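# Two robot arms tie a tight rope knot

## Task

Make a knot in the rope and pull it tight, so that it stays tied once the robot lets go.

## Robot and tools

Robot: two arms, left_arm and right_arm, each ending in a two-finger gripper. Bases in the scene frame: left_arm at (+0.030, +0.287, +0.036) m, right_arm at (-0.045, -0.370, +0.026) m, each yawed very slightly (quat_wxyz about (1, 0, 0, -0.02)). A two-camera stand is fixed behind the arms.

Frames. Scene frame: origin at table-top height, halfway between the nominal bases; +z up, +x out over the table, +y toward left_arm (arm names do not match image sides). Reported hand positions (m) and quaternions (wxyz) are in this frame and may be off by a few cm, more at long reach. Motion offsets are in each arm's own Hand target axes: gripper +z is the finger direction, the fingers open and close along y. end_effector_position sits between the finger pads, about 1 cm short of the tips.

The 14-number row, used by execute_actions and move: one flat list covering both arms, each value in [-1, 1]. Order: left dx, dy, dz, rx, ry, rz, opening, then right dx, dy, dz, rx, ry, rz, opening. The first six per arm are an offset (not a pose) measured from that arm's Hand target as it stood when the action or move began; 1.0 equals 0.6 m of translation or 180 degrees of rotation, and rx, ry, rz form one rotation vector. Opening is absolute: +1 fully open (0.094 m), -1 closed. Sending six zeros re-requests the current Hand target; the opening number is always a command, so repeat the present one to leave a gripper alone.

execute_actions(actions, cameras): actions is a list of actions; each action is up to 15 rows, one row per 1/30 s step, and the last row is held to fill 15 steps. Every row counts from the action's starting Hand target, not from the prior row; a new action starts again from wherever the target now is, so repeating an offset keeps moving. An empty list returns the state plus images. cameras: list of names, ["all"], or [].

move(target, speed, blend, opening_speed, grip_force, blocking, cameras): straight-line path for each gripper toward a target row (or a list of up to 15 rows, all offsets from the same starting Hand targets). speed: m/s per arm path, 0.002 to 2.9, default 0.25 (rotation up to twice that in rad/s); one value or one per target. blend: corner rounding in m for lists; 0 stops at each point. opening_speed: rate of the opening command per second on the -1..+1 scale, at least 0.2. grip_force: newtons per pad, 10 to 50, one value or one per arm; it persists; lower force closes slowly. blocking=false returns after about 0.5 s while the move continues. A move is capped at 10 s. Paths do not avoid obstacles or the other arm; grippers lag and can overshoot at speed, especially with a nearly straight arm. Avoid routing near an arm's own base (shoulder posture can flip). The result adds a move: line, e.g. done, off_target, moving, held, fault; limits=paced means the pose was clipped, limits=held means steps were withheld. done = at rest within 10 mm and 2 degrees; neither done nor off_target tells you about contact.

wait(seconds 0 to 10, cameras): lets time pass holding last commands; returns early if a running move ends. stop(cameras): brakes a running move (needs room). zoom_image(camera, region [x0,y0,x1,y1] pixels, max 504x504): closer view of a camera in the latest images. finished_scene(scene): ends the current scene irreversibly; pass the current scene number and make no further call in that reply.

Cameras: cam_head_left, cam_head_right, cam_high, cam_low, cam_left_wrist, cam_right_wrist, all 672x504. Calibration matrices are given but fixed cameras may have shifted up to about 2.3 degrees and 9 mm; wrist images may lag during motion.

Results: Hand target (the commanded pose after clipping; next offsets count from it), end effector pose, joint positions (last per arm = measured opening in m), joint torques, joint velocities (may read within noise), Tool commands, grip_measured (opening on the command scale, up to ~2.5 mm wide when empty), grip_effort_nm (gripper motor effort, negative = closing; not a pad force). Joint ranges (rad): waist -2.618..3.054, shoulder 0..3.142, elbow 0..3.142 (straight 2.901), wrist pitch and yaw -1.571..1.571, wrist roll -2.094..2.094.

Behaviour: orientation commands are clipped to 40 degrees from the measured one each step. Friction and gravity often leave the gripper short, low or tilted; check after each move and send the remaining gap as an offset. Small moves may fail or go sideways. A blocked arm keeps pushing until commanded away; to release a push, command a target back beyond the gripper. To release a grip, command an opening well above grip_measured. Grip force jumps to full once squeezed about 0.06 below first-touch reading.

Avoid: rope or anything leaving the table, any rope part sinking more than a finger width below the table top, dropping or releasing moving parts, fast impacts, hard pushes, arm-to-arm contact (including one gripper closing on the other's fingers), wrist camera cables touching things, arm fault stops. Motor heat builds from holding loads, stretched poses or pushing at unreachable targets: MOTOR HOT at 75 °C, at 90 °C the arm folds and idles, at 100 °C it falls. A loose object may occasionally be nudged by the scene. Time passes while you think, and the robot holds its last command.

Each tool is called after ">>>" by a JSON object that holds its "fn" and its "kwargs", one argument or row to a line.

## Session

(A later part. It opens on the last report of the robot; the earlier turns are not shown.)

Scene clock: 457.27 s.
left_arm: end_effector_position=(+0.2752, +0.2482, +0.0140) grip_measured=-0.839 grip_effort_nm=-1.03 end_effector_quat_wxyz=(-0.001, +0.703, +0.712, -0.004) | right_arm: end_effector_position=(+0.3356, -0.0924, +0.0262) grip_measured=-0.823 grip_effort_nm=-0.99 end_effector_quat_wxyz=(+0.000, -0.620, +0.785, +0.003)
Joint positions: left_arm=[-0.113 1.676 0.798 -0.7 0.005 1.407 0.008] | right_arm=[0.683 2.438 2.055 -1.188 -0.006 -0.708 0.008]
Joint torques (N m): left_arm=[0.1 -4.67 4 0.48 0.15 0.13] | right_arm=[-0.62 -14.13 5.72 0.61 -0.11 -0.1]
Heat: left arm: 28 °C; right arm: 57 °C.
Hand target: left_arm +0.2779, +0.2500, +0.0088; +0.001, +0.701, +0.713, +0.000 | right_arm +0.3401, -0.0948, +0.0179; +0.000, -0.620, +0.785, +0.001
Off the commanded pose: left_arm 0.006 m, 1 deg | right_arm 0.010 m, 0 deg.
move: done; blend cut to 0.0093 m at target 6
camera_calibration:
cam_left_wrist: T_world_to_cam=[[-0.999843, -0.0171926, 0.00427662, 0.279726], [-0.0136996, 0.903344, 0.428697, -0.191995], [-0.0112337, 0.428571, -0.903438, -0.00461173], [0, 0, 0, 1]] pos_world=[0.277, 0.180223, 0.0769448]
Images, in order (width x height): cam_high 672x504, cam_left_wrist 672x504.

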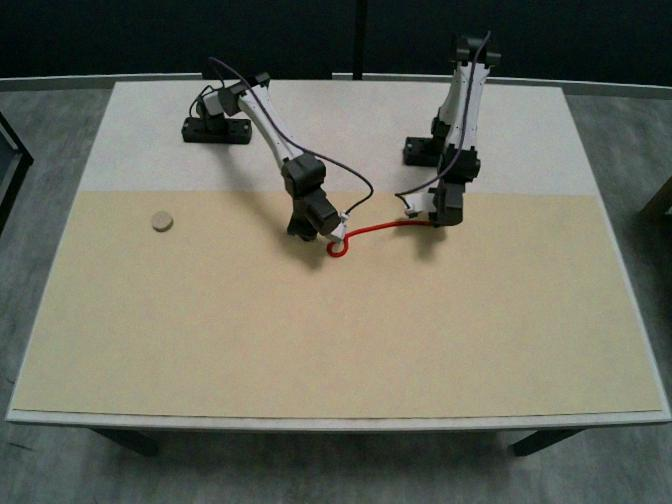

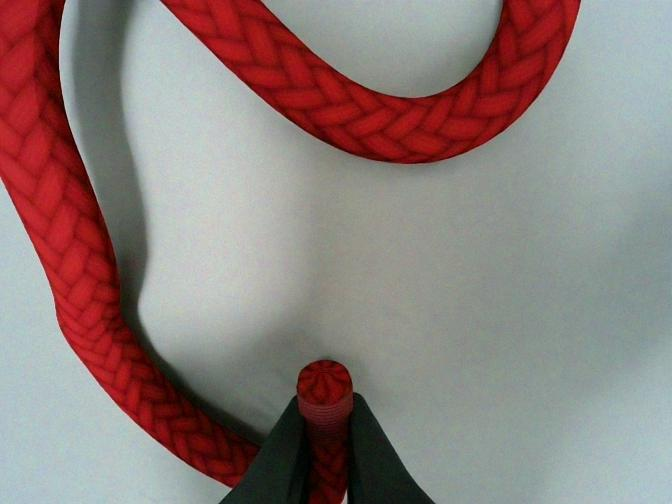

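>>> {"fn": "move", "kwargs": {
  "target": [
    [0,0,0,0,0,0,-1,-0.084,0.02,0,0,0,0,-1],
    [0,0,0,0,0,0,-1,-0.084,0.02,0,0,0,0,-0.4],
    [0,0,0,0,0,0,-1,-0.084,0.02,-0.1,0,0,0,-0.4],
    [0,0,0,0,0,0,-1,-0.111,0.025,-0.1,0,0,0.722,-0.2]
  ],
  "speed": [0.2,0.2,0.3,0.5],
  "blend": [0,0,0.01,0],
  "cameras": ["cam_high","cam_left_wrist","cam_right_wrist"]
}}

>>> {"fn": "zoom_image", "kwargs": {
  "camera": "cam_high",
  "region": [280, 170, 460, 280]
}}

Scene clock: 493.90 s.
left_arm: end_effector_position=(+0.2752, +0.2482, +0.0140) grip_measured=-0.839 grip_effort_nm=-1.03 end_effector_quat_wxyz=(-0.001, +0.703, +0.712, -0.004) | right_arm: end_effector_position=(+0.3444, -0.0280, +0.0843) grip_measured=-0.203 grip_effort_nm=0.18 end_effector_quat_wxyz=(+0.014, +0.448, +0.893, +0.039)
Joint positions: left_arm=[-0.113 1.676 0.798 -0.7 0.005 1.407 0.008] | right_arm=[0.775 2.682 2.743 -1.549 -0.004 1.65 0.037]
Joint torques (N m): left_arm=[0.17 -4.79 4.03 0.5 0.16 0.14] | right_arm=[0.68 -14.68 7.56 0.31 -0.04 0.1]
Heat: left arm: 28 °C; right arm: 57 °C.
Hand target: left_arm +0.2779, +0.2500, +0.0088; +0.001, +0.701, +0.713, +0.000 | right_arm +0.3411, -0.0266, +0.0780; +0.000, +0.449, +0.894, +0.000
Off the commanded pose: left_arm 0.006 m, 1 deg | right_arm 0.007 m, 5 deg.
joint sent to its limit (right arm) — joint 4 (wrist pitch), lower limit. The joint targets are off in orientation, not in position.
move: off_target (right_arm); target 4's new opening was sent with right_arm's hand 0.007 m and 5 deg from that target
camera_calibration:
cam_left_wrist: T_world_to_cam=[[-0.999843, -0.0171926, 0.00427662, 0.279726], [-0.0136996, 0.903344, 0.428697, -0.191995], [-0.0112337, 0.428571, -0.903438, -0.00461173], [0, 0, 0, 1]] pos_world=[0.277, 0.180223, 0.0769448]
cam_right_wrist: T_world_to_cam=[[-0.792513, -0.605844, -0.0698313, 0.258347], [-0.576504, 0.706898, 0.409802, 0.224422], [-0.198912, 0.365031, -0.909498, 0.245402], [0, 0, 0, 1]] pos_world=[0.382937, -0.0917051, 0.149264]
Images, in order (width x height): cam_high 672x504, cam_left_wrist 672x504, cam_right_wrist 672x504.

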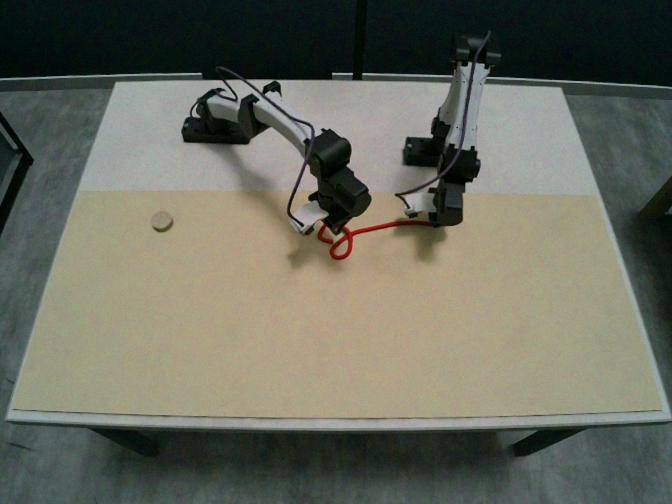

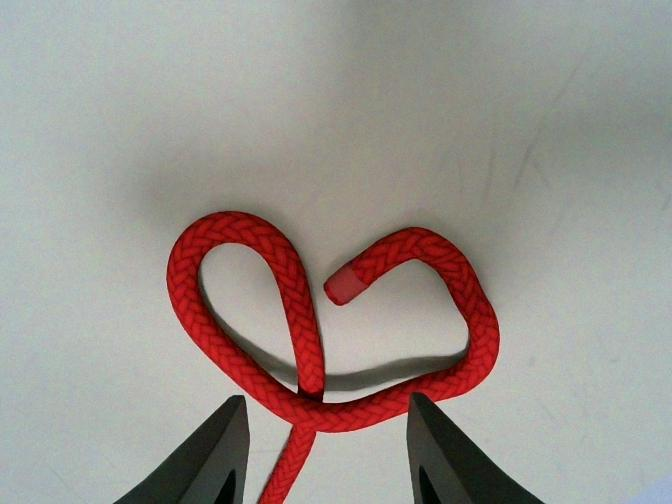

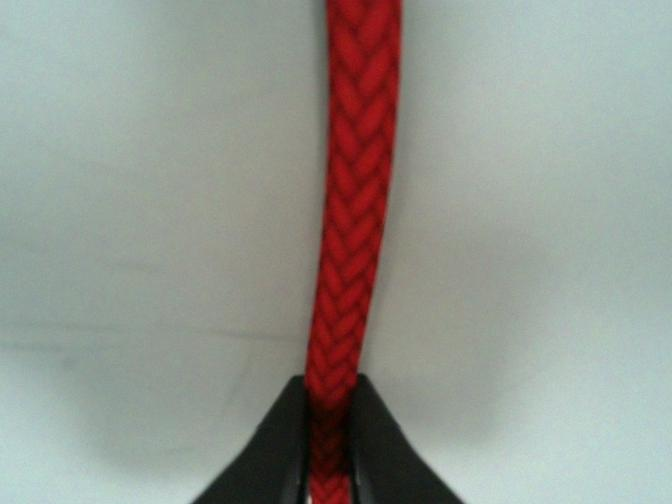

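Scaled by 2.800 from the camera's 672x504 image, which has a finer 960x720 frame.

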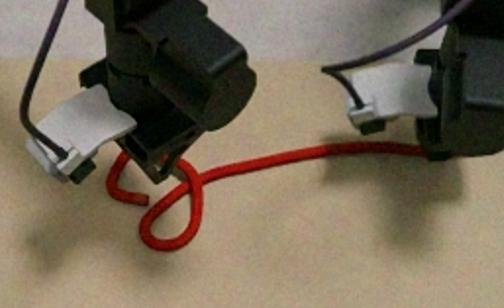

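>>> {"fn": "move", "kwargs": {
  "target": [
    [0,0,0,0,0,0,-1,-0.012,0.041,0.04,0,0,-0.072,-0.4],
    [0,0,0,0,0,0,-1,-0.012,0.041,0.107,0,0,-0.072,-0.4],
    [0,0,0,0,0,0,-1,-0.012,0.041,0.107,0,0,-0.072,-1],
    [-0.015,0,-0.01,0,0,0,-1,-0.015,0.036,0.045,0,0,-0.08,-1],
    [-0.083,0,-0.01,0,0,0,-1,-0.068,-0.048,0.045,0,0,-0.239,-1],
    [-0.083,0,0,0,0,0,-1,-0.068,-0.048,0.105,0,0,-0.239,-1]
  ],
  "speed": [0.2,0.12,0.2,0.15,0.2,0.15],
  "blend": [0.005,0,0,0.01,0.005,0],
  "cameras": ["cam_high","cam_left_wrist","cam_low"]
}}

>>> {"fn": "zoom_image", "kwargs": {
  "camera": "cam_high",
  "region": [280, 170, 460, 280]
}}

Scene clock: 540.97 s.
left_arm: end_effector_position=(+0.2761, +0.2020, +0.0133) grip_measured=-0.839 grip_effort_nm=-1.03 end_effector_quat_wxyz=(+0.000, +0.703, +0.711, +0.000) | right_arm: end_effector_position=(+0.3383, -0.0679, +0.0193) grip_measured=-0.830 grip_effort_nm=-1.00 end_effector_quat_wxyz=(-0.007, +0.089, +0.996, +0.009)
Joint positions: left_arm=[-0.292 1.713 0.838 -0.695 0 1.229 0.008] | right_arm=[0.715 2.529 2.195 -1.233 -0.023 0.838 0.008]
Joint torques (N m): left_arm=[-0.62 -4.44 5.15 0.4 0.2 0.02] | right_arm=[-0.81 -16.84 3.9 0.58 0.14 -0.11]
Heat: left arm: 28 °C; right arm: 62 °C.
Hand target: left_arm +0.2786, +0.2002, +0.0088; +0.001, +0.701, +0.713, +0.000 | right_arm +0.3422, -0.0765, +0.0149; +0.000, +0.090, +0.996, +0.000
Off the commanded pose: left_arm 0.005 m, 0 deg | right_arm 0.010 m, 1 deg.
elbow stopped short (right arm): the move would have taken joint 3 (elbow) straighter than the controller allows.
move: done; target 3's new opening was sent with right_arm's hand 0.012 m and 4 deg from that target
camera_calibration:
cam_left_wrist: T_world_to_cam=[[-0.999862, -0.0160329, -0.00443483, 0.279865], [-0.0163759, 0.901799, 0.431845, -0.148991], [-0.00292439, 0.431858, -0.901937, 0.0116189], [0, 0, 0, 1]] pos_world=[0.277421, 0.133829, 0.0760617]
Images, in order (width x height): cam_high 672x504, cam_low 672x504, cam_left_wrist 672x504.

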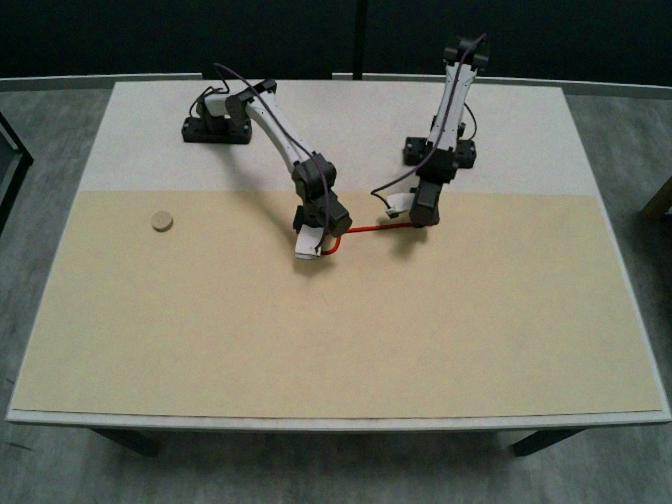

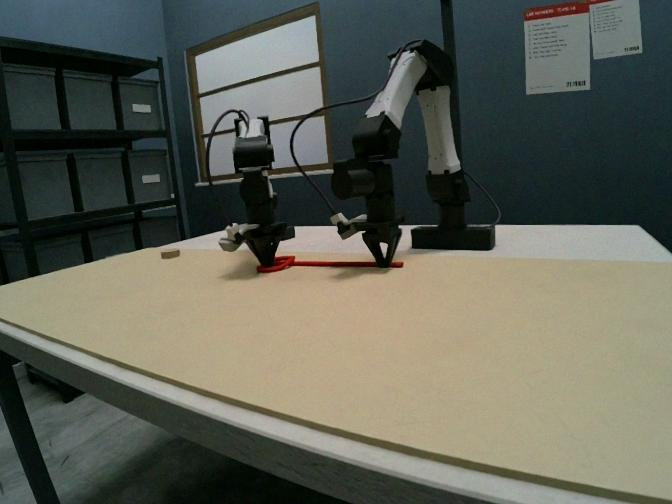

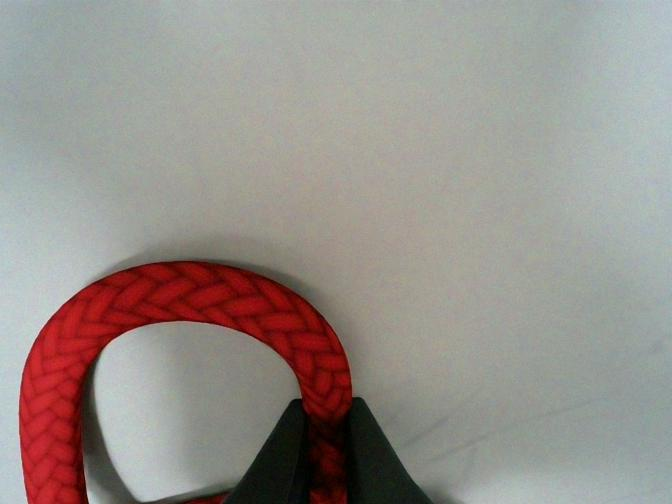

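Scaled by 2.800 from the camera's 672x504 image, which has a finer 960x720 frame.

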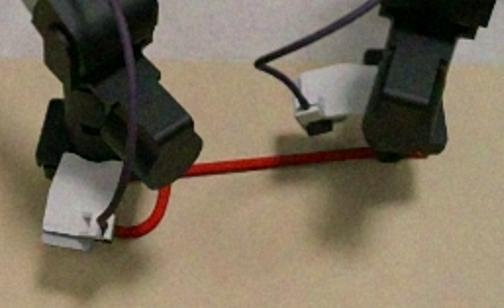

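>>> {"fn": "move", "kwargs": {
  "target": [
    [0,0,0,0,0,0,-1,0,0,0,0,0,0,-0.4],
    [0,0,0,0,0,0,-1,0,0,-0.11,0,0,0,-0.4]
  ],
  "speed": 0.25,
  "cameras": ["cam_left_wrist","cam_right_wrist"]
}}

Scene clock: 548.33 s.
left_arm: end_effector_position=(+0.2761, +0.2020, +0.0133) grip_measured=-0.839 grip_effort_nm=-1.03 end_effector_quat_wxyz=(+0.000, +0.703, +0.711, +0.000) | right_arm: end_effector_position=(+0.3381, -0.0715, +0.0752) grip_measured=-0.403 grip_effort_nm=0.18 end_effector_quat_wxyz=(-0.005, +0.089, +0.996, +0.004)
Joint positions: left_arm=[-0.292 1.713 0.838 -0.695 0 1.229 0.008] | right_arm=[0.713 2.529 2.417 -1.461 -0.013 0.836 0.028]
Joint torques (N m): left_arm=[-0.62 -4.37 5.24 0.41 0.19 0.03] | right_arm=[-0.72 -16.32 7.83 0.18 0.05 -0.08]
Heat: left arm: 28 °C; right arm: 61 °C.
Hand target: left_arm +0.2786, +0.2002, +0.0088; +0.001, +0.701, +0.713, +0.000 | right_arm +0.3424, -0.0765, +0.0809; +0.000, +0.090, +0.996, +0.001
Off the commanded pose: left_arm 0.005 m, 0 deg | right_arm 0.009 m, 1 deg.
move: done
camera_calibration:
cam_left_wrist: T_world_to_cam=[[-0.999862, -0.0160329, -0.00443483, 0.279865], [-0.0163759, 0.901799, 0.431845, -0.148991], [-0.00292439, 0.431858, -0.901937, 0.0116189], [0, 0, 0, 1]] pos_world=[0.277421, 0.133829, 0.0760617]
cam_right_wrist: T_world_to_cam=[[-0.165628, -0.986168, 0.00628891, -0.0185063], [-0.897792, 0.153417, 0.412835, 0.324047], [-0.408089, 0.0627306, -0.910784, 0.301029], [0, 0, 0, 1]] pos_world=[0.410709, -0.0868486, 0.140511]
Images, in order (width x height): cam_left_wrist 672x504, cam_right_wrist 672x504.

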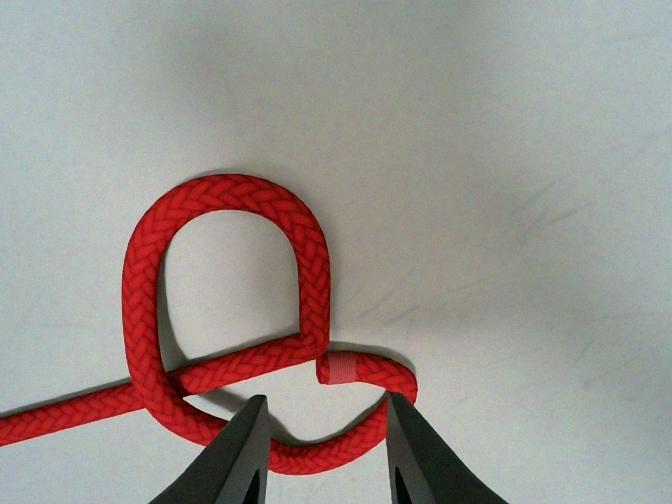

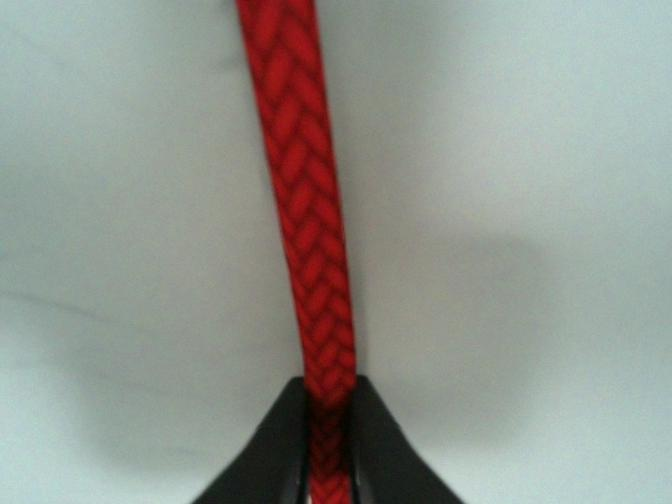

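>>> {"fn": "move", "kwargs": {
  "target": [
    [0,0,0,0,0,0,-1,0.022,0.0065,0.05,0,0,0,-0.4],
    [0,0,0,0,0,0,-1,0.022,0.0065,0.114,0,0,0,-0.4],
    [0,0,0,0,0,0,-1,0.022,0.0065,0.114,0,0,0,-1],
    [-0.03,0,-0.008,0,0,0,-1,0.025,-0.01,0.035,0,0,0,-1],
    [-0.1,0,-0.008,0,0,0,-1,0.105,-0.1,0.045,0,0,0.167,-1],
    [-0.1,0,0,0,0,0,-1,0.105,-0.1,0.11,0,0,0.167,-1],
    [-0.1,0,0,0,0,0,-1,0.105,-0.1,0.11,0,0,0.167,-0.4],
    [-0.1,0,0,0,0,0,-1,0.07,-0.11,0,0,0,0.167,-0.4]
  ],
  "speed": [0.2,0.12,0.2,0.15,0.2,0.15,0.2,0.25],
  "blend": [0.005,0,0,0.01,0.005,0,0,0],
  "cameras": ["cam_left_wrist","cam_high"]
}}

Scene clock: 602.17 s.
left_arm: end_effector_position=(+0.2751, +0.1509, +0.0134) grip_measured=-0.839 grip_effort_nm=-1.03 end_effector_quat_wxyz=(-0.012, +0.700, +0.714, +0.007) | right_arm: end_effector_position=(+0.2857, -0.1329, +0.0673) grip_measured=-0.403 grip_effort_nm=0.18 end_effector_quat_wxyz=(-0.010, +0.347, +0.938, -0.006)
Joint positions: left_arm=[-0.478 1.797 0.942 -0.735 -0.019 1.034 0.008] | right_arm=[0.673 2.148 1.727 -1.172 -0.01 1.327 0.028]
Joint torques (N m): left_arm=[-1.36 -5.04 5.96 0.52 0.34 0.03] | right_arm=[-0.16 -15.5 7.41 0.1 0.02 -0.08]
Heat: left arm: 28 °C; right arm: 62 °C.
Hand target: left_arm +0.2797, +0.1402, +0.0089; +0.001, +0.701, +0.713, +0.000 | right_arm +0.2892, -0.1339, +0.0809; +0.000, +0.345, +0.939, +0.000
Off the commanded pose: left_arm 0.012 m, 2 deg | right_arm 0.014 m, 1 deg.
move: off_target (left_arm, right_arm); target 3's new opening was sent with right_arm's hand 0.017 m and 4 deg from that target
camera_calibration:
cam_left_wrist: T_world_to_cam=[[-0.999694, -0.0245901, 0.00260193, 0.279102], [-0.0207079, 0.890053, 0.455387, -0.100318], [-0.0135139, 0.455194, -0.89029, 0.033079], [0, 0, 0, 1]] pos_world=[0.277387, 0.0810941, 0.0744072]
Images, in order (width x height): cam_high 672x504, cam_left_wrist 672x504.

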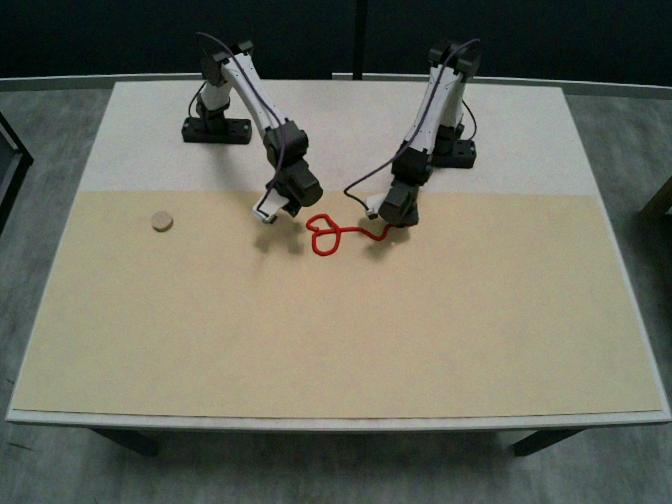

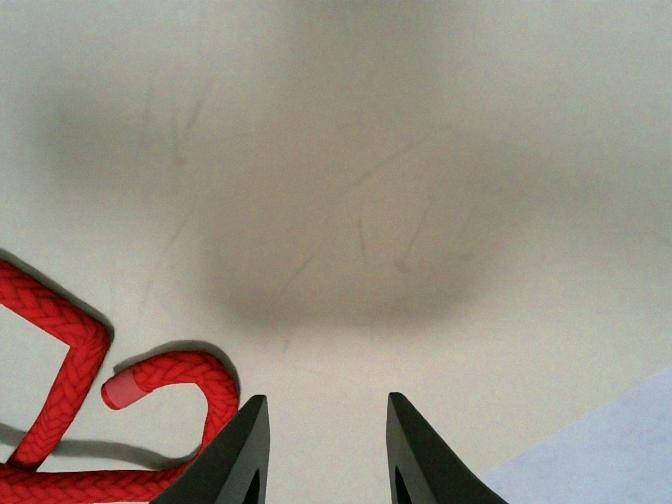

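>>> {"fn": "move", "kwargs": {
  "target": [0,0,0,0,0,0,-1,0.046,0.118,0,0,0,0,-0.4],
  "cameras": ["cam_left_wrist","cam_right_wrist"]
}}

Scene clock: 613.27 s.
left_arm: end_effector_position=(+0.2751, +0.1509, +0.0134) grip_measured=-0.839 grip_effort_nm=-1.03 end_effector_quat_wxyz=(-0.012, +0.699, +0.715, +0.007) | right_arm: end_effector_position=(+0.3142, -0.0606, +0.0863) grip_measured=-0.403 grip_effort_nm=0.18 end_effector_quat_wxyz=(+0.002, +0.341, +0.940, +0.012)
Joint positions: left_arm=[-0.478 1.797 0.942 -0.735 -0.019 1.032 0.008] | right_arm=[0.763 2.411 2.246 -1.382 -0.009 1.405 0.028]
Joint torques (N m): left_arm=[-1.46 -4.98 5.96 0.52 0.36 0.05] | right_arm=[0.23 -13.29 7.79 0.18 0.02 0.1]
Heat: left arm: 28 °C; right arm: 61 °C.
Hand target: left_arm +0.2797, +0.1402, +0.0089; +0.001, +0.701, +0.713, +0.000 | right_arm +0.3139, -0.0621, +0.0810; -0.001, +0.345, +0.939, +0.000
Off the commanded pose: left_arm 0.012 m, 2 deg | right_arm 0.005 m, 1 deg.
move: off_target (left_arm)
camera_calibration:
cam_left_wrist: T_world_to_cam=[[-0.999635, -0.0269128, 0.00252877, 0.279475], [-0.0228084, 0.889978, 0.455434, -0.0997307], [-0.0145075, 0.45521, -0.890266, 0.0333534], [0, 0, 0, 1]] pos_world=[0.277582, 0.0810967, 0.0744074]
cam_right_wrist: T_world_to_cam=[[-0.632791, -0.77424, -0.0113118, 0.149375], [-0.710167, 0.574478, 0.406985, 0.263472], [-0.308606, 0.26557, -0.913365, 0.281967], [0, 0, 0, 1]] pos_world=[0.368649, -0.110589, 0.152]
Images, in order (width x height): cam_left_wrist 672x504, cam_right_wrist 672x504.

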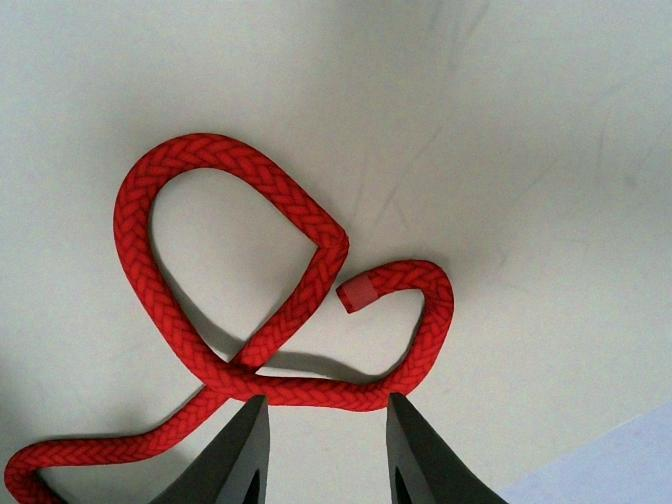

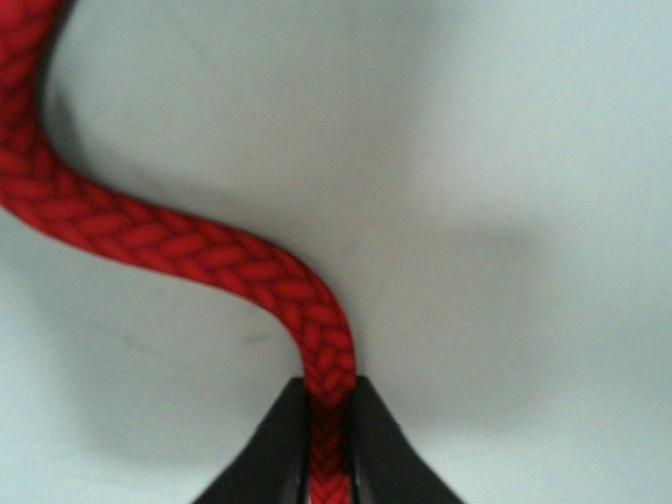

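>>> {"fn": "move", "kwargs": {
  "target": [
    [0,0,0,0,0,0,-1,-0.036,0.009,0.04,0,0,-0.194,-0.4],
    [0,0,0,0,0,0,-1,-0.036,0.009,0.113,0,0,-0.194,-0.4]
  ],
  "speed": [0.3,0.12],
  "cameras": ["cam_left_wrist"]
}}

Scene clock: 652.57 s.
left_arm: end_effector_position=(+0.2751, +0.1509, +0.0134) grip_measured=-0.839 grip_effort_nm=-1.03 end_effector_quat_wxyz=(-0.012, +0.699, +0.715, +0.007) | right_arm: end_effector_position=(+0.3312, -0.0686, +0.0256) grip_measured=-0.403 grip_effort_nm=0.17 end_effector_quat_wxyz=(+0.001, +0.048, +0.999, +0.007)
Joint positions: left_arm=[-0.478 1.797 0.942 -0.735 -0.019 1.031 0.008] | right_arm=[0.728 2.482 2.132 -1.211 -0.009 0.769 0.028]
Joint torques (N m): left_arm=[-1.48 -4.94 5.91 0.5 0.39 0.06] | right_arm=[-0.42 -14.04 5.05 0.63 0 -0.07]
Heat: left arm: 29 °C; right arm: 59 °C.
Hand target: left_arm +0.2797, +0.1402, +0.0089; +0.001, +0.701, +0.713, +0.000 | right_arm +0.3339, -0.0720, +0.0132; +0.000, +0.048, +0.999, +0.001
Off the commanded pose: left_arm 0.012 m, 2 deg | right_arm 0.013 m, 1 deg.
move: off_target (left_arm, right_arm)
camera_calibration:
cam_left_wrist: T_world_to_cam=[[-0.999626, -0.0272249, 0.00248024, 0.279501], [-0.0231083, 0.889967, 0.455439, -0.0996474], [-0.0146066, 0.455212, -0.890263, 0.0333804], [0, 0, 0, 1]] pos_world=[0.277582, 0.0810971, 0.0744075]
Images, in order (width x height): cam_left_wrist 672x504.

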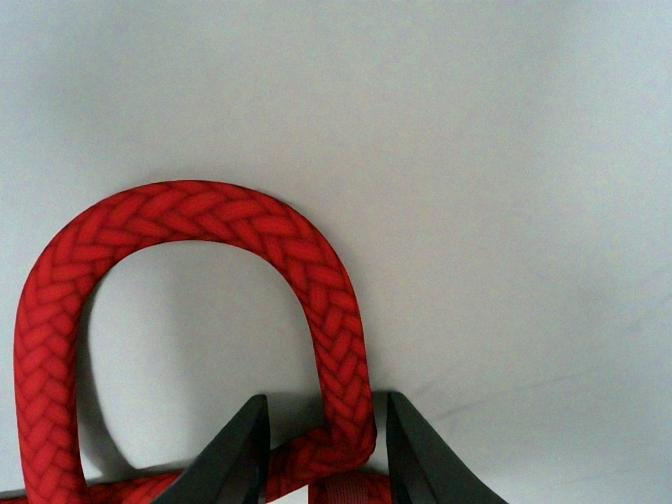

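>>> {"fn": "move", "kwargs": {
  "target": [
    [0,0,0,0,0,0,-1,0,0,0.018,0,0,0,-0.4],
    [0,0,0,0,0,0,-1,0,0,0.018,0,0,0,-1],
    [0,0,0,0,0,0,-1,0,-0.005,-0.05,0,0,0,-1],
    [0,0,0,0,0,0,-1,0.07,-0.07,-0.05,0,0,0.194,-1],
    [0,0,0,0,0,0,-1,0.076,-0.081,0.008,0,0,0.194,-1]
  ],
  "speed": [0.1,0.12,0.15,0.2,0.15],
  "blend": [0,0,0.01,0.005,0],
  "cameras": ["cam_left_wrist","cam_high"]
}}

>>> {"fn": "zoom_image", "kwargs": {
  "camera": "cam_high",
  "region": [280, 170, 460, 280]
}}

Scene clock: 672.17 s.
left_arm: end_effector_position=(+0.2749, +0.1506, +0.0134) grip_measured=-0.839 grip_effort_nm=-1.03 end_effector_quat_wxyz=(-0.012, +0.699, +0.715, +0.007) | right_arm: end_effector_position=(+0.2826, -0.1109, +0.0184) grip_measured=-0.820 grip_effort_nm=-0.99 end_effector_quat_wxyz=(-0.003, +0.338, +0.941, +0.004)
Joint positions: left_arm=[-0.479 1.797 0.942 -0.735 -0.019 1.031 0.008] | right_arm=[0.721 2.216 1.638 -0.989 -0.01 1.355 0.008]
Joint torques (N m): left_arm=[-1.29 -5 5.82 0.5 0.37 0.06] | right_arm=[-0.59 -12.88 3.3 0.72 0.02 0.1]
Heat: left arm: 29 °C; right arm: 62 °C.
Hand target: left_arm +0.2796, +0.1402, +0.0089; +0.001, +0.701, +0.713, +0.000 | right_arm +0.2839, -0.1160, +0.0083; +0.000, +0.345, +0.939, +0.000
Off the commanded pose: left_arm 0.012 m, 2 deg | right_arm 0.011 m, 1 deg.
move: off_target (left_arm, right_arm); target 2's new opening was sent with right_arm's hand 0.018 m and 1 deg from that target
camera_calibration:
cam_left_wrist: T_world_to_cam=[[-0.999656, -0.0261081, 0.00249394, 0.279215], [-0.0221081, 0.890004, 0.455417, -0.0997515], [-0.0141097, 0.455205, -0.890275, 0.0333327], [0, 0, 0, 1]] pos_world=[0.277384, 0.0808958, 0.0744074]
Images, in order (width x height): cam_high 672x504, cam_left_wrist 672x504.

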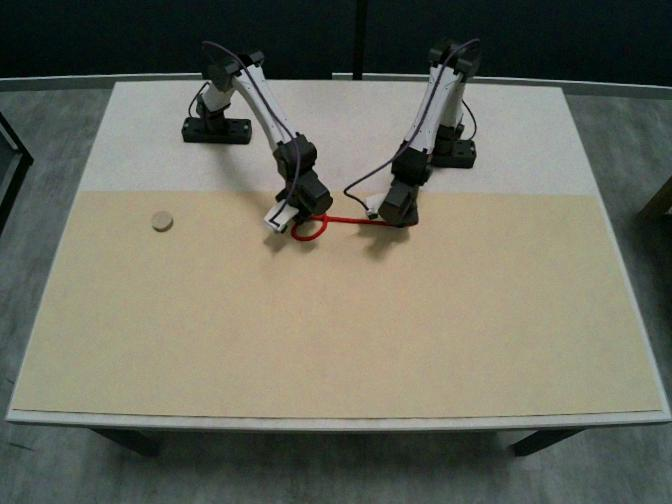

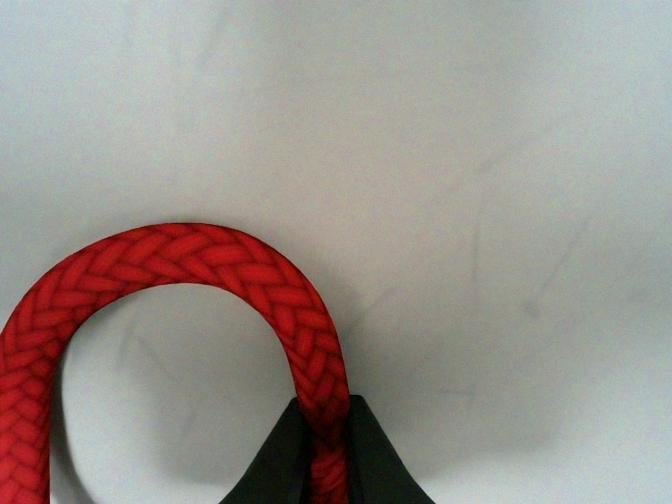

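Scaled by 2.800 from the camera's 672x504 image, which has a finer 960x720 frame.

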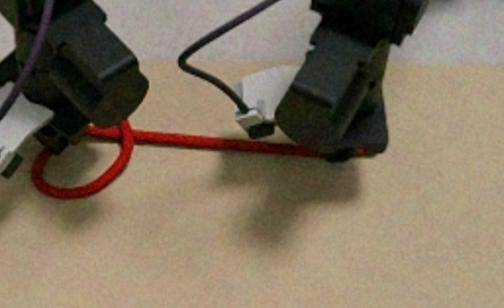

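>>> {"fn": "move", "kwargs": {
  "target": [
    [0,0,0,0,0,0,-1,0,0,0,0,0,0,-0.4],
    [0,0,0,0,0,0,-1,0,0,-0.12,0,0,0,-0.4],
    [0,0,0,0,0,0,-1,0.016,0.07,-0.12,0,0,0,-0.4]
  ],
  "speed": 0.3,
  "blend": [0,0.01,0],
  "cameras": ["cam_left_wrist","cam_right_wrist"]
}}

Scene clock: 686.10 s.
left_arm: end_effector_position=(+0.2750, +0.1508, +0.0134) grip_measured=-0.839 grip_effort_nm=-1.03 end_effector_quat_wxyz=(-0.012, +0.699, +0.715, +0.007) | right_arm: end_effector_position=(+0.3039, -0.0777, +0.0821) grip_measured=-0.403 grip_effort_nm=0.18 end_effector_quat_wxyz=(+0.000, +0.342, +0.940, +0.009)
Joint positions: left_arm=[-0.479 1.797 0.942 -0.735 -0.02 1.031 0.008] | right_arm=[0.749 2.316 2.063 -1.303 -0.009 1.394 0.028]
Joint torques (N m): left_arm=[-1.24 -4.9 5.87 0.51 0.38 0.06] | right_arm=[0.34 -13.24 7.84 0.17 0.03 0.1]
Heat: left arm: 29 °C; right arm: 62 °C.
Hand target: left_arm +0.2796, +0.1402, +0.0089; +0.001, +0.701, +0.713, +0.000 | right_arm +0.3039, -0.0779, +0.0804; +0.000, +0.345, +0.939, +0.000
Off the commanded pose: left_arm 0.012 m, 2 deg | right_arm 0.002 m, 1 deg.
move: off_target (left_arm)
camera_calibration:
cam_left_wrist: T_world_to_cam=[[-0.999656, -0.0261464, 0.00188703, 0.279267], [-0.0224046, 0.88953, 0.456326, -0.0997452], [-0.0136099, 0.456127, -0.88981, 0.0329518], [0, 0, 0, 1]] pos_world=[0.277385, 0.080998, 0.0743102]
cam_right_wrist: T_world_to_cam=[[-0.634618, -0.772818, -0.00349469, 0.129679], [-0.706447, 0.57827, 0.408089, 0.266755], [-0.313357, 0.261449, -0.912936, 0.280536], [0, 0, 0, 1]] pos_world=[0.358653, -0.127384, 0.147704]
Images, in order (width x height): cam_left_wrist 672x504, cam_right_wrist 672x504.

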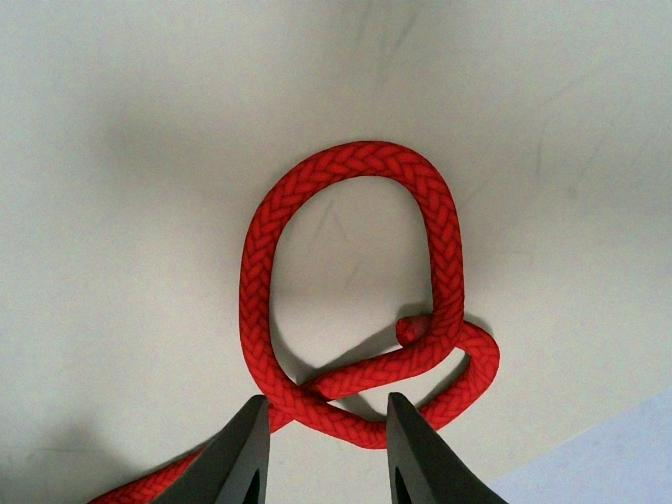

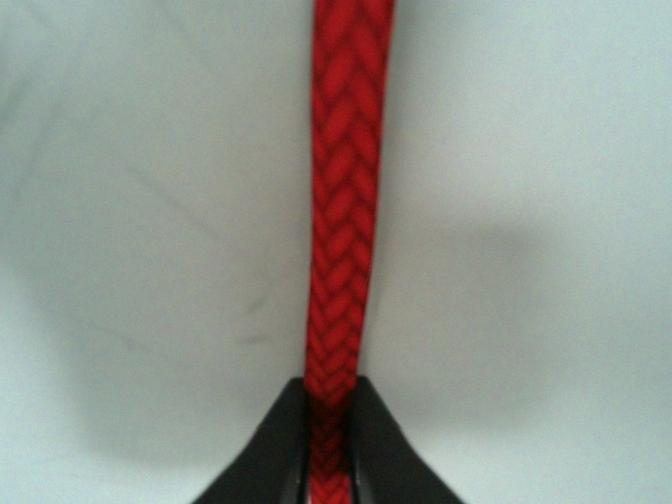

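>>> {"fn": "move", "kwargs": {
  "target": [
    [0,0,0,0,0,0,-1,-0.003,-0.076,0.06,0,0,0,-0.4],
    [0,0,0,0,0,0,-1,-0.003,-0.076,0.126,0,0,0,-0.4],
    [0,0,0,0,0,0,-1,-0.003,-0.076,0.126,0,0,0,-1],
    [-0.03,0,-0.008,0,0,0,-1,-0.003,-0.076,0.06,0,0,0,-1],
    [-0.083,0,-0.008,0,0,0,-1,0.045,-0.124,0.06,0,0,0,-1],
    [-0.083,0,0,0,0,0,-1,0.045,-0.124,0.12,0,0,0,-1],
    [-0.083,0,0,0,0,0,-1,0.045,-0.124,0.12,0,0,0,-0.4],
    [-0.083,0,0,0,0,0,-1,0.045,-0.124,0.0,0,0,0,-0.4],
    [-0.083,0,0,0,0,0,-1,0.045,-0.05,0.0,0,0,0,-0.4]
  ],
  "speed": [0.3,0.15,0.2,0.15,0.2,0.15,0.2,0.3,0.3],
  "blend": [0.005,0,0,0.005,0.005,0,0,0.01,0],
  "cameras": ["cam_left_wrist","cam_high"]
}}

Scene clock: 711.17 s.
left_arm: end_effector_position=(+0.2774, +0.1004, +0.0141) grip_measured=-0.839 grip_effort_nm=-1.03 end_effector_quat_wxyz=(-0.009, +0.702, +0.712, +0.010) | right_arm: end_effector_position=(+0.2660, -0.0851, +0.0818) grip_measured=-0.403 grip_effort_nm=0.18 end_effector_quat_wxyz=(+0.000, +0.346, +0.938, +0.009)
Joint positions: left_arm=[-0.618 1.89 1.069 -0.766 -0.023 0.9 0.008] | right_arm=[0.794 2.161 1.806 -1.199 -0.009 1.445 0.028]
Joint torques (N m): left_arm=[-0.92 -5.78 6.09 0.51 0.39 0] | right_arm=[0.92 -12 7.58 0.16 0.02 0.1]
Heat: left arm: 29 °C; right arm: 60 °C.
Hand target: left_arm +0.2804, +0.0904, +0.0089; +0.001, +0.701, +0.713, +0.000 | right_arm +0.2637, -0.0832, +0.0804; -0.001, +0.345, +0.939, +0.000
Off the commanded pose: left_arm 0.012 m, 2 deg | right_arm 0.003 m, 1 deg.
move: off_target (left_arm); target 3's new opening was sent with right_arm's hand 0.023 m and 5 deg from that target; target 7's new opening was sent with right_arm's hand 0.011 m and 1 deg from that target
camera_calibration:
cam_left_wrist: T_world_to_cam=[[-0.999819, -0.0180335, -0.00598191, 0.279668], [-0.0187745, 0.889385, 0.456774, -0.0561956], [-0.00291701, 0.456804, -0.889563, 0.0534855], [0, 0, 0, 1]] pos_world=[0.278718, 0.0305905, 0.0749203]
Images, in order (width x height): cam_high 672x504, cam_left_wrist 672x504.

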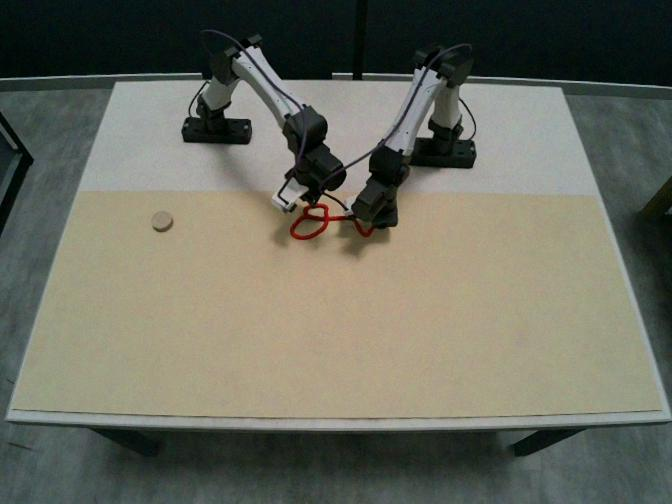

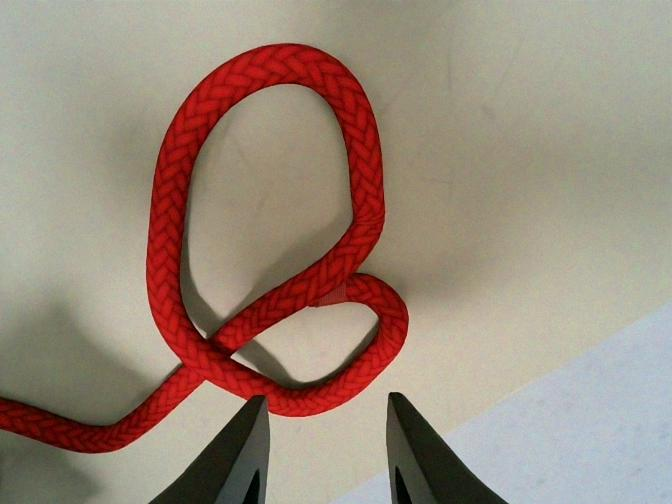

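>>> {"fn": "move", "kwargs": {
  "target": [
    [0,0,0,0,0,0,-1,-0.056,-0.024,0.04,0,0,0,-0.3],
    [0,0,0,0,0,0,-1,-0.056,-0.024,0.09,0,0,0,-0.3],
    [0,0,0,0,0,0,-1,-0.056,-0.024,0.13,0,0,0,-0.3],
    [0,0,0,0,0,0,-1,-0.056,-0.024,0.13,0,0,0,-1],
    [0,0,0,0,0,0,-1,-0.05,-0.024,0.06,0,0,0,-1],
    [0,0,0,0,0,0,-1,0.027,-0.086,0.06,0,0,0,-1],
    [0,0,0,0,0,0,-1,0.027,-0.086,0.12,0,0,0,-1]
  ],
  "speed": [0.3,0.15,0.1,0.15,0.15,0.2,0.15],
  "blend": [0.005,0,0,0,0.005,0.005,0],
  "cameras": ["cam_left_wrist"]
}}

Scene clock: 736.87 s.
left_arm: end_effector_position=(+0.2778, +0.1001, +0.0134) grip_measured=-0.839 grip_effort_nm=-1.03 end_effector_quat_wxyz=(-0.010, +0.699, +0.715, +0.010) | right_arm: end_effector_position=(+0.2135, -0.1153, +0.0177) grip_measured=-0.811 grip_effort_nm=-0.99 end_effector_quat_wxyz=(-0.006, +0.341, +0.940, -0.007)
Joint positions: left_arm=[-0.618 1.895 1.073 -0.767 -0.023 0.892 0.008] | right_arm=[0.831 2.042 1.355 -0.903 -0.005 1.472 0.009]
Joint torques (N m): left_arm=[-0.91 -6.27 5.75 0.51 0.39 0.1] | right_arm=[0.05 -10.04 4.33 0.85 -0.03 0.11]
Heat: left arm: 29 °C; right arm: 60 °C.
Hand target: left_arm +0.2805, +0.0903, +0.0090; +0.001, +0.701, +0.713, +0.000 | right_arm +0.2180, -0.1120, +0.0084; -0.001, +0.345, +0.939, +0.000
Off the commanded pose: left_arm 0.011 m, 2 deg | right_arm 0.011 m, 1 deg.
move: off_target (left_arm, right_arm); target 4's new opening was sent with right_arm's hand 0.024 m and 4 deg from that target
camera_calibration:
cam_left_wrist: T_world_to_cam=[[-0.999642, -0.0263698, -0.00447544, 0.280826], [-0.0254908, 0.888594, 0.457986, -0.053652], [-0.00810014, 0.457936, -0.888948, 0.0543257], [0, 0, 0, 1]] pos_world=[0.279798, 0.0302025, 0.0741214]
Images, in order (width x height): cam_left_wrist 672x504.

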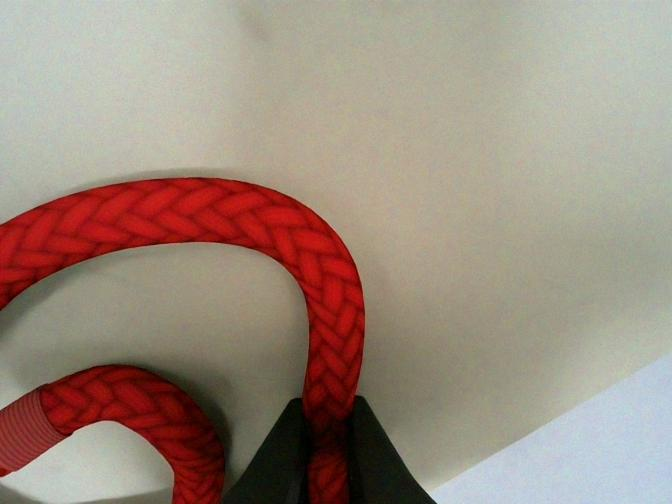

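>>> {"fn": "move", "kwargs": {
  "target": [
    [0,0,0,0,0,0,-1,0,0,0,0,0,0,-0.3],
    [0,0,0,0,0,0,-1,0,0,-0.12,0,0,0,-0.3],
    [0,0,0,0,0,0,-1,-0.03,0.08,-0.12,0,0,0,-0.3]
  ],
  "speed": 0.3,
  "blend": [0,0.01,0],
  "cameras": ["cam_left_wrist","cam_right_wrist"]
}}

Scene clock: 744.27 s.
left_arm: end_effector_position=(+0.2778, +0.1001, +0.0134) grip_measured=-0.839 grip_effort_nm=-1.03 end_effector_quat_wxyz=(-0.010, +0.699, +0.715, +0.010) | right_arm: end_effector_position=(+0.2610, -0.0859, +0.0810) grip_measured=-0.303 grip_effort_nm=0.18 end_effector_quat_wxyz=(+0.001, +0.347, +0.938, +0.007)
Joint positions: left_arm=[-0.618 1.895 1.073 -0.767 -0.023 0.892 0.008] | right_arm=[0.802 2.147 1.781 -1.191 -0.005 1.455 0.033]
Joint torques (N m): left_arm=[-0.83 -6.26 5.72 0.5 0.38 0.12] | right_arm=[-0.24 -11.88 7.84 0.15 -0.02 -0.07]
Heat: left arm: 30 °C; right arm: 58 °C.
Hand target: left_arm +0.2805, +0.0903, +0.0090; +0.001, +0.701, +0.713, +0.000 | right_arm +0.2629, -0.0871, +0.0805; +0.000, +0.345, +0.939, +0.001
Off the commanded pose: left_arm 0.011 m, 2 deg | right_arm 0.002 m, 1 deg.
move: off_target (left_arm)
camera_calibration:
cam_left_wrist: T_world_to_cam=[[-0.999642, -0.0263698, -0.00447544, 0.280826], [-0.0254908, 0.888594, 0.457986, -0.053652], [-0.00810014, 0.457936, -0.888948, 0.0543257], [0, 0, 0, 1]] pos_world=[0.279798, 0.0302025, 0.0741214]
cam_right_wrist: T_world_to_cam=[[-0.64171, -0.766946, -0.00106963, 0.0982451], [-0.70126, 0.586185, 0.405736, 0.241156], [-0.31055, 0.261115, -0.91399, 0.267559], [0, 0, 0, 1]] pos_world=[0.315249, -0.135877, 0.146806]
Images, in order (width x height): cam_left_wrist 672x504, cam_right_wrist 672x504.

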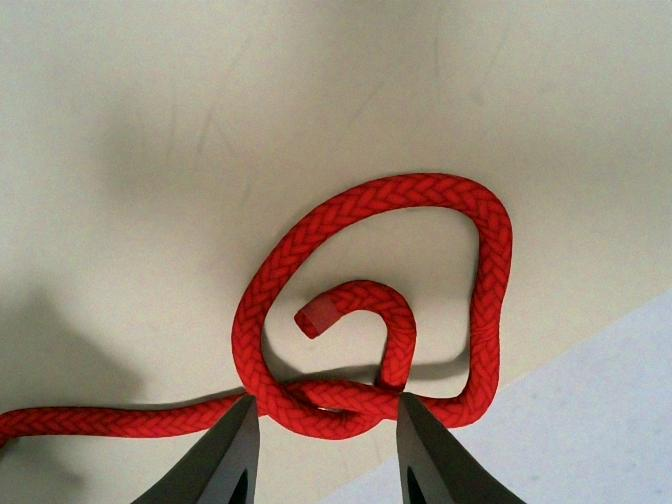

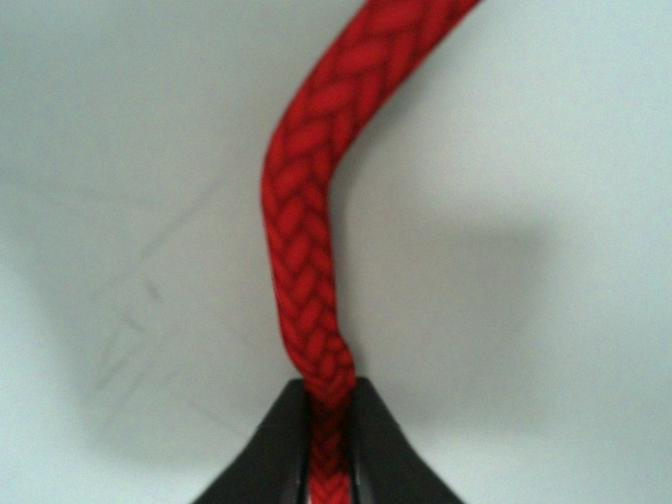

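>>> {"fn": "move", "kwargs": {
  "target": [
    [0,0,0,0,0,0,-1,0.022,-0.048,0.05,0,0,0,-0.3],
    [0,0,0,0,0,0,-1,0.022,-0.048,0.095,0,0,0,-0.3],
    [0,0,0,0,0,0,-1,0.022,-0.048,0.132,0,0,0,-0.3],
    [0,0,0,0,0,0,-1,0.022,-0.048,0.132,0,0,0,-1],
    [0.03,0,-0.02,0,0,0,-1,-0.055,-0.047,0.05,0,0,0,-1],
    [0.133,0,-0.02,0,0,0,-1,-0.148,-0.078,0.05,0,0,0,-1]
  ],
  "speed": [0.3,0.15,0.1,0.15,0.12,0.15],
  "blend": [0.005,0,0,0,0.01,0],
  "cameras": ["cam_left_wrist","cam_high","cam_right_wrist","cam_head_right"]
}}

>>> {"fn": "zoom_image", "kwargs": {
  "camera": "cam_high",
  "region": [260, 170, 440, 280]
}}

Scene clock: 767.57 s.
left_arm: end_effector_position=(+0.2836, +0.1342, +0.0200) grip_measured=-0.839 grip_effort_nm=-1.03 end_effector_quat_wxyz=(+0.045, +0.710, +0.701, -0.042) | right_arm: end_effector_position=(+0.3017, -0.1383, +0.0425) grip_measured=-0.816 grip_effort_nm=-0.99 end_effector_quat_wxyz=(-0.014, +0.330, +0.942, +0.061)
Joint positions: left_arm=[-0.439 1.771 0.933 -0.674 0.107 1.103 0.008] | right_arm=[0.604 2.117 1.571 -0.948 -0.099 1.227 0.009]
Joint torques (N m): left_arm=[2.59 -9.47 3.33 -0.24 -0.77 0.22] | right_arm=[-3.51 -15.49 5.85 -0.53 0.9 -0.2]
Heat: left arm: 30 °C; right arm: 56 °C.
Hand target: left_arm +0.2792, +0.1702, +0.0209; +0.001, +0.701, +0.713, +0.000 | right_arm +0.3002, -0.1802, +0.0503; +0.000, +0.345, +0.939, +0.001
Off the commanded pose: left_arm 0.036 m, 7 deg | right_arm 0.043 m, 7 deg.
move: off_target (left_arm, right_arm); target 4's new opening was sent with right_arm's hand 0.014 m and 1 deg from that target
camera_calibration:
cam_left_wrist: T_world_to_cam=[[-0.999932, 0.00806014, -0.00837727, 0.283119], [0.00496376, 0.947646, 0.319285, -0.100558], [0.0105122, 0.319222, -0.947622, 0.0591584], [0, 0, 0, 1]] pos_world=[0.282977, 0.074127, 0.0905383]
cam_right_wrist: T_world_to_cam=[[-0.614446, -0.783484, -0.092786, 0.0775062], [-0.724494, 0.513765, 0.459515, 0.310754], [-0.312353, 0.34957, -0.88331, 0.270187], [0, 0, 0, 1]] pos_world=[0.357156, -0.193379, 0.103054]
Images, in order (width x height): cam_head_right 672x504, cam_high 672x504, cam_left_wrist 672x504, cam_right_wrist 672x504.

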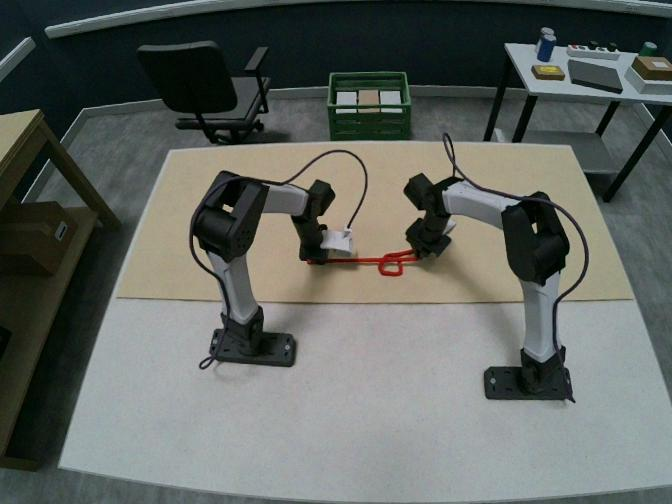

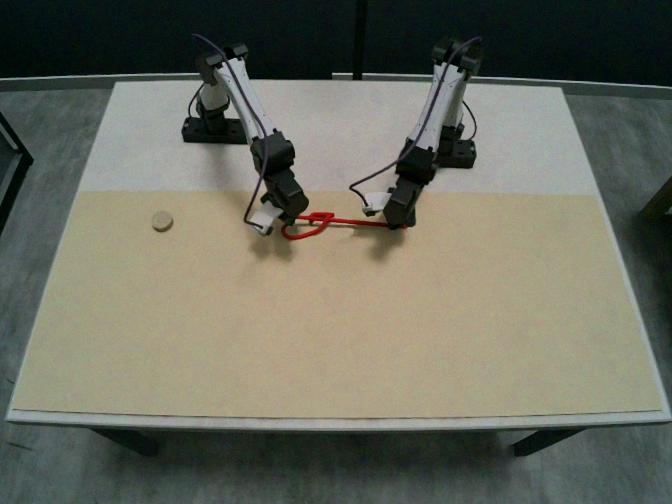

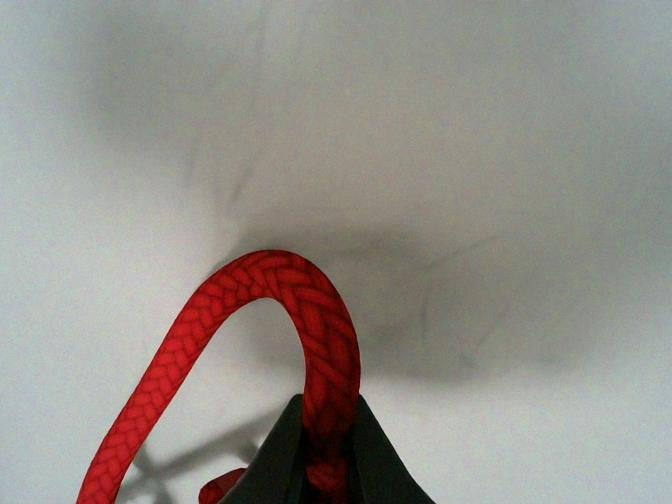

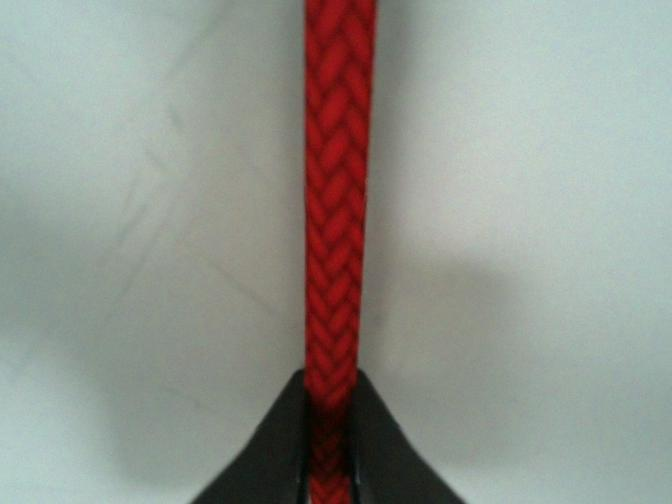

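Scaled by 2.800 from the camera's 672x504 image, which has a finer 960x720 frame.

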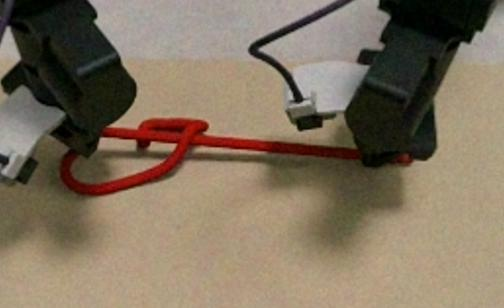

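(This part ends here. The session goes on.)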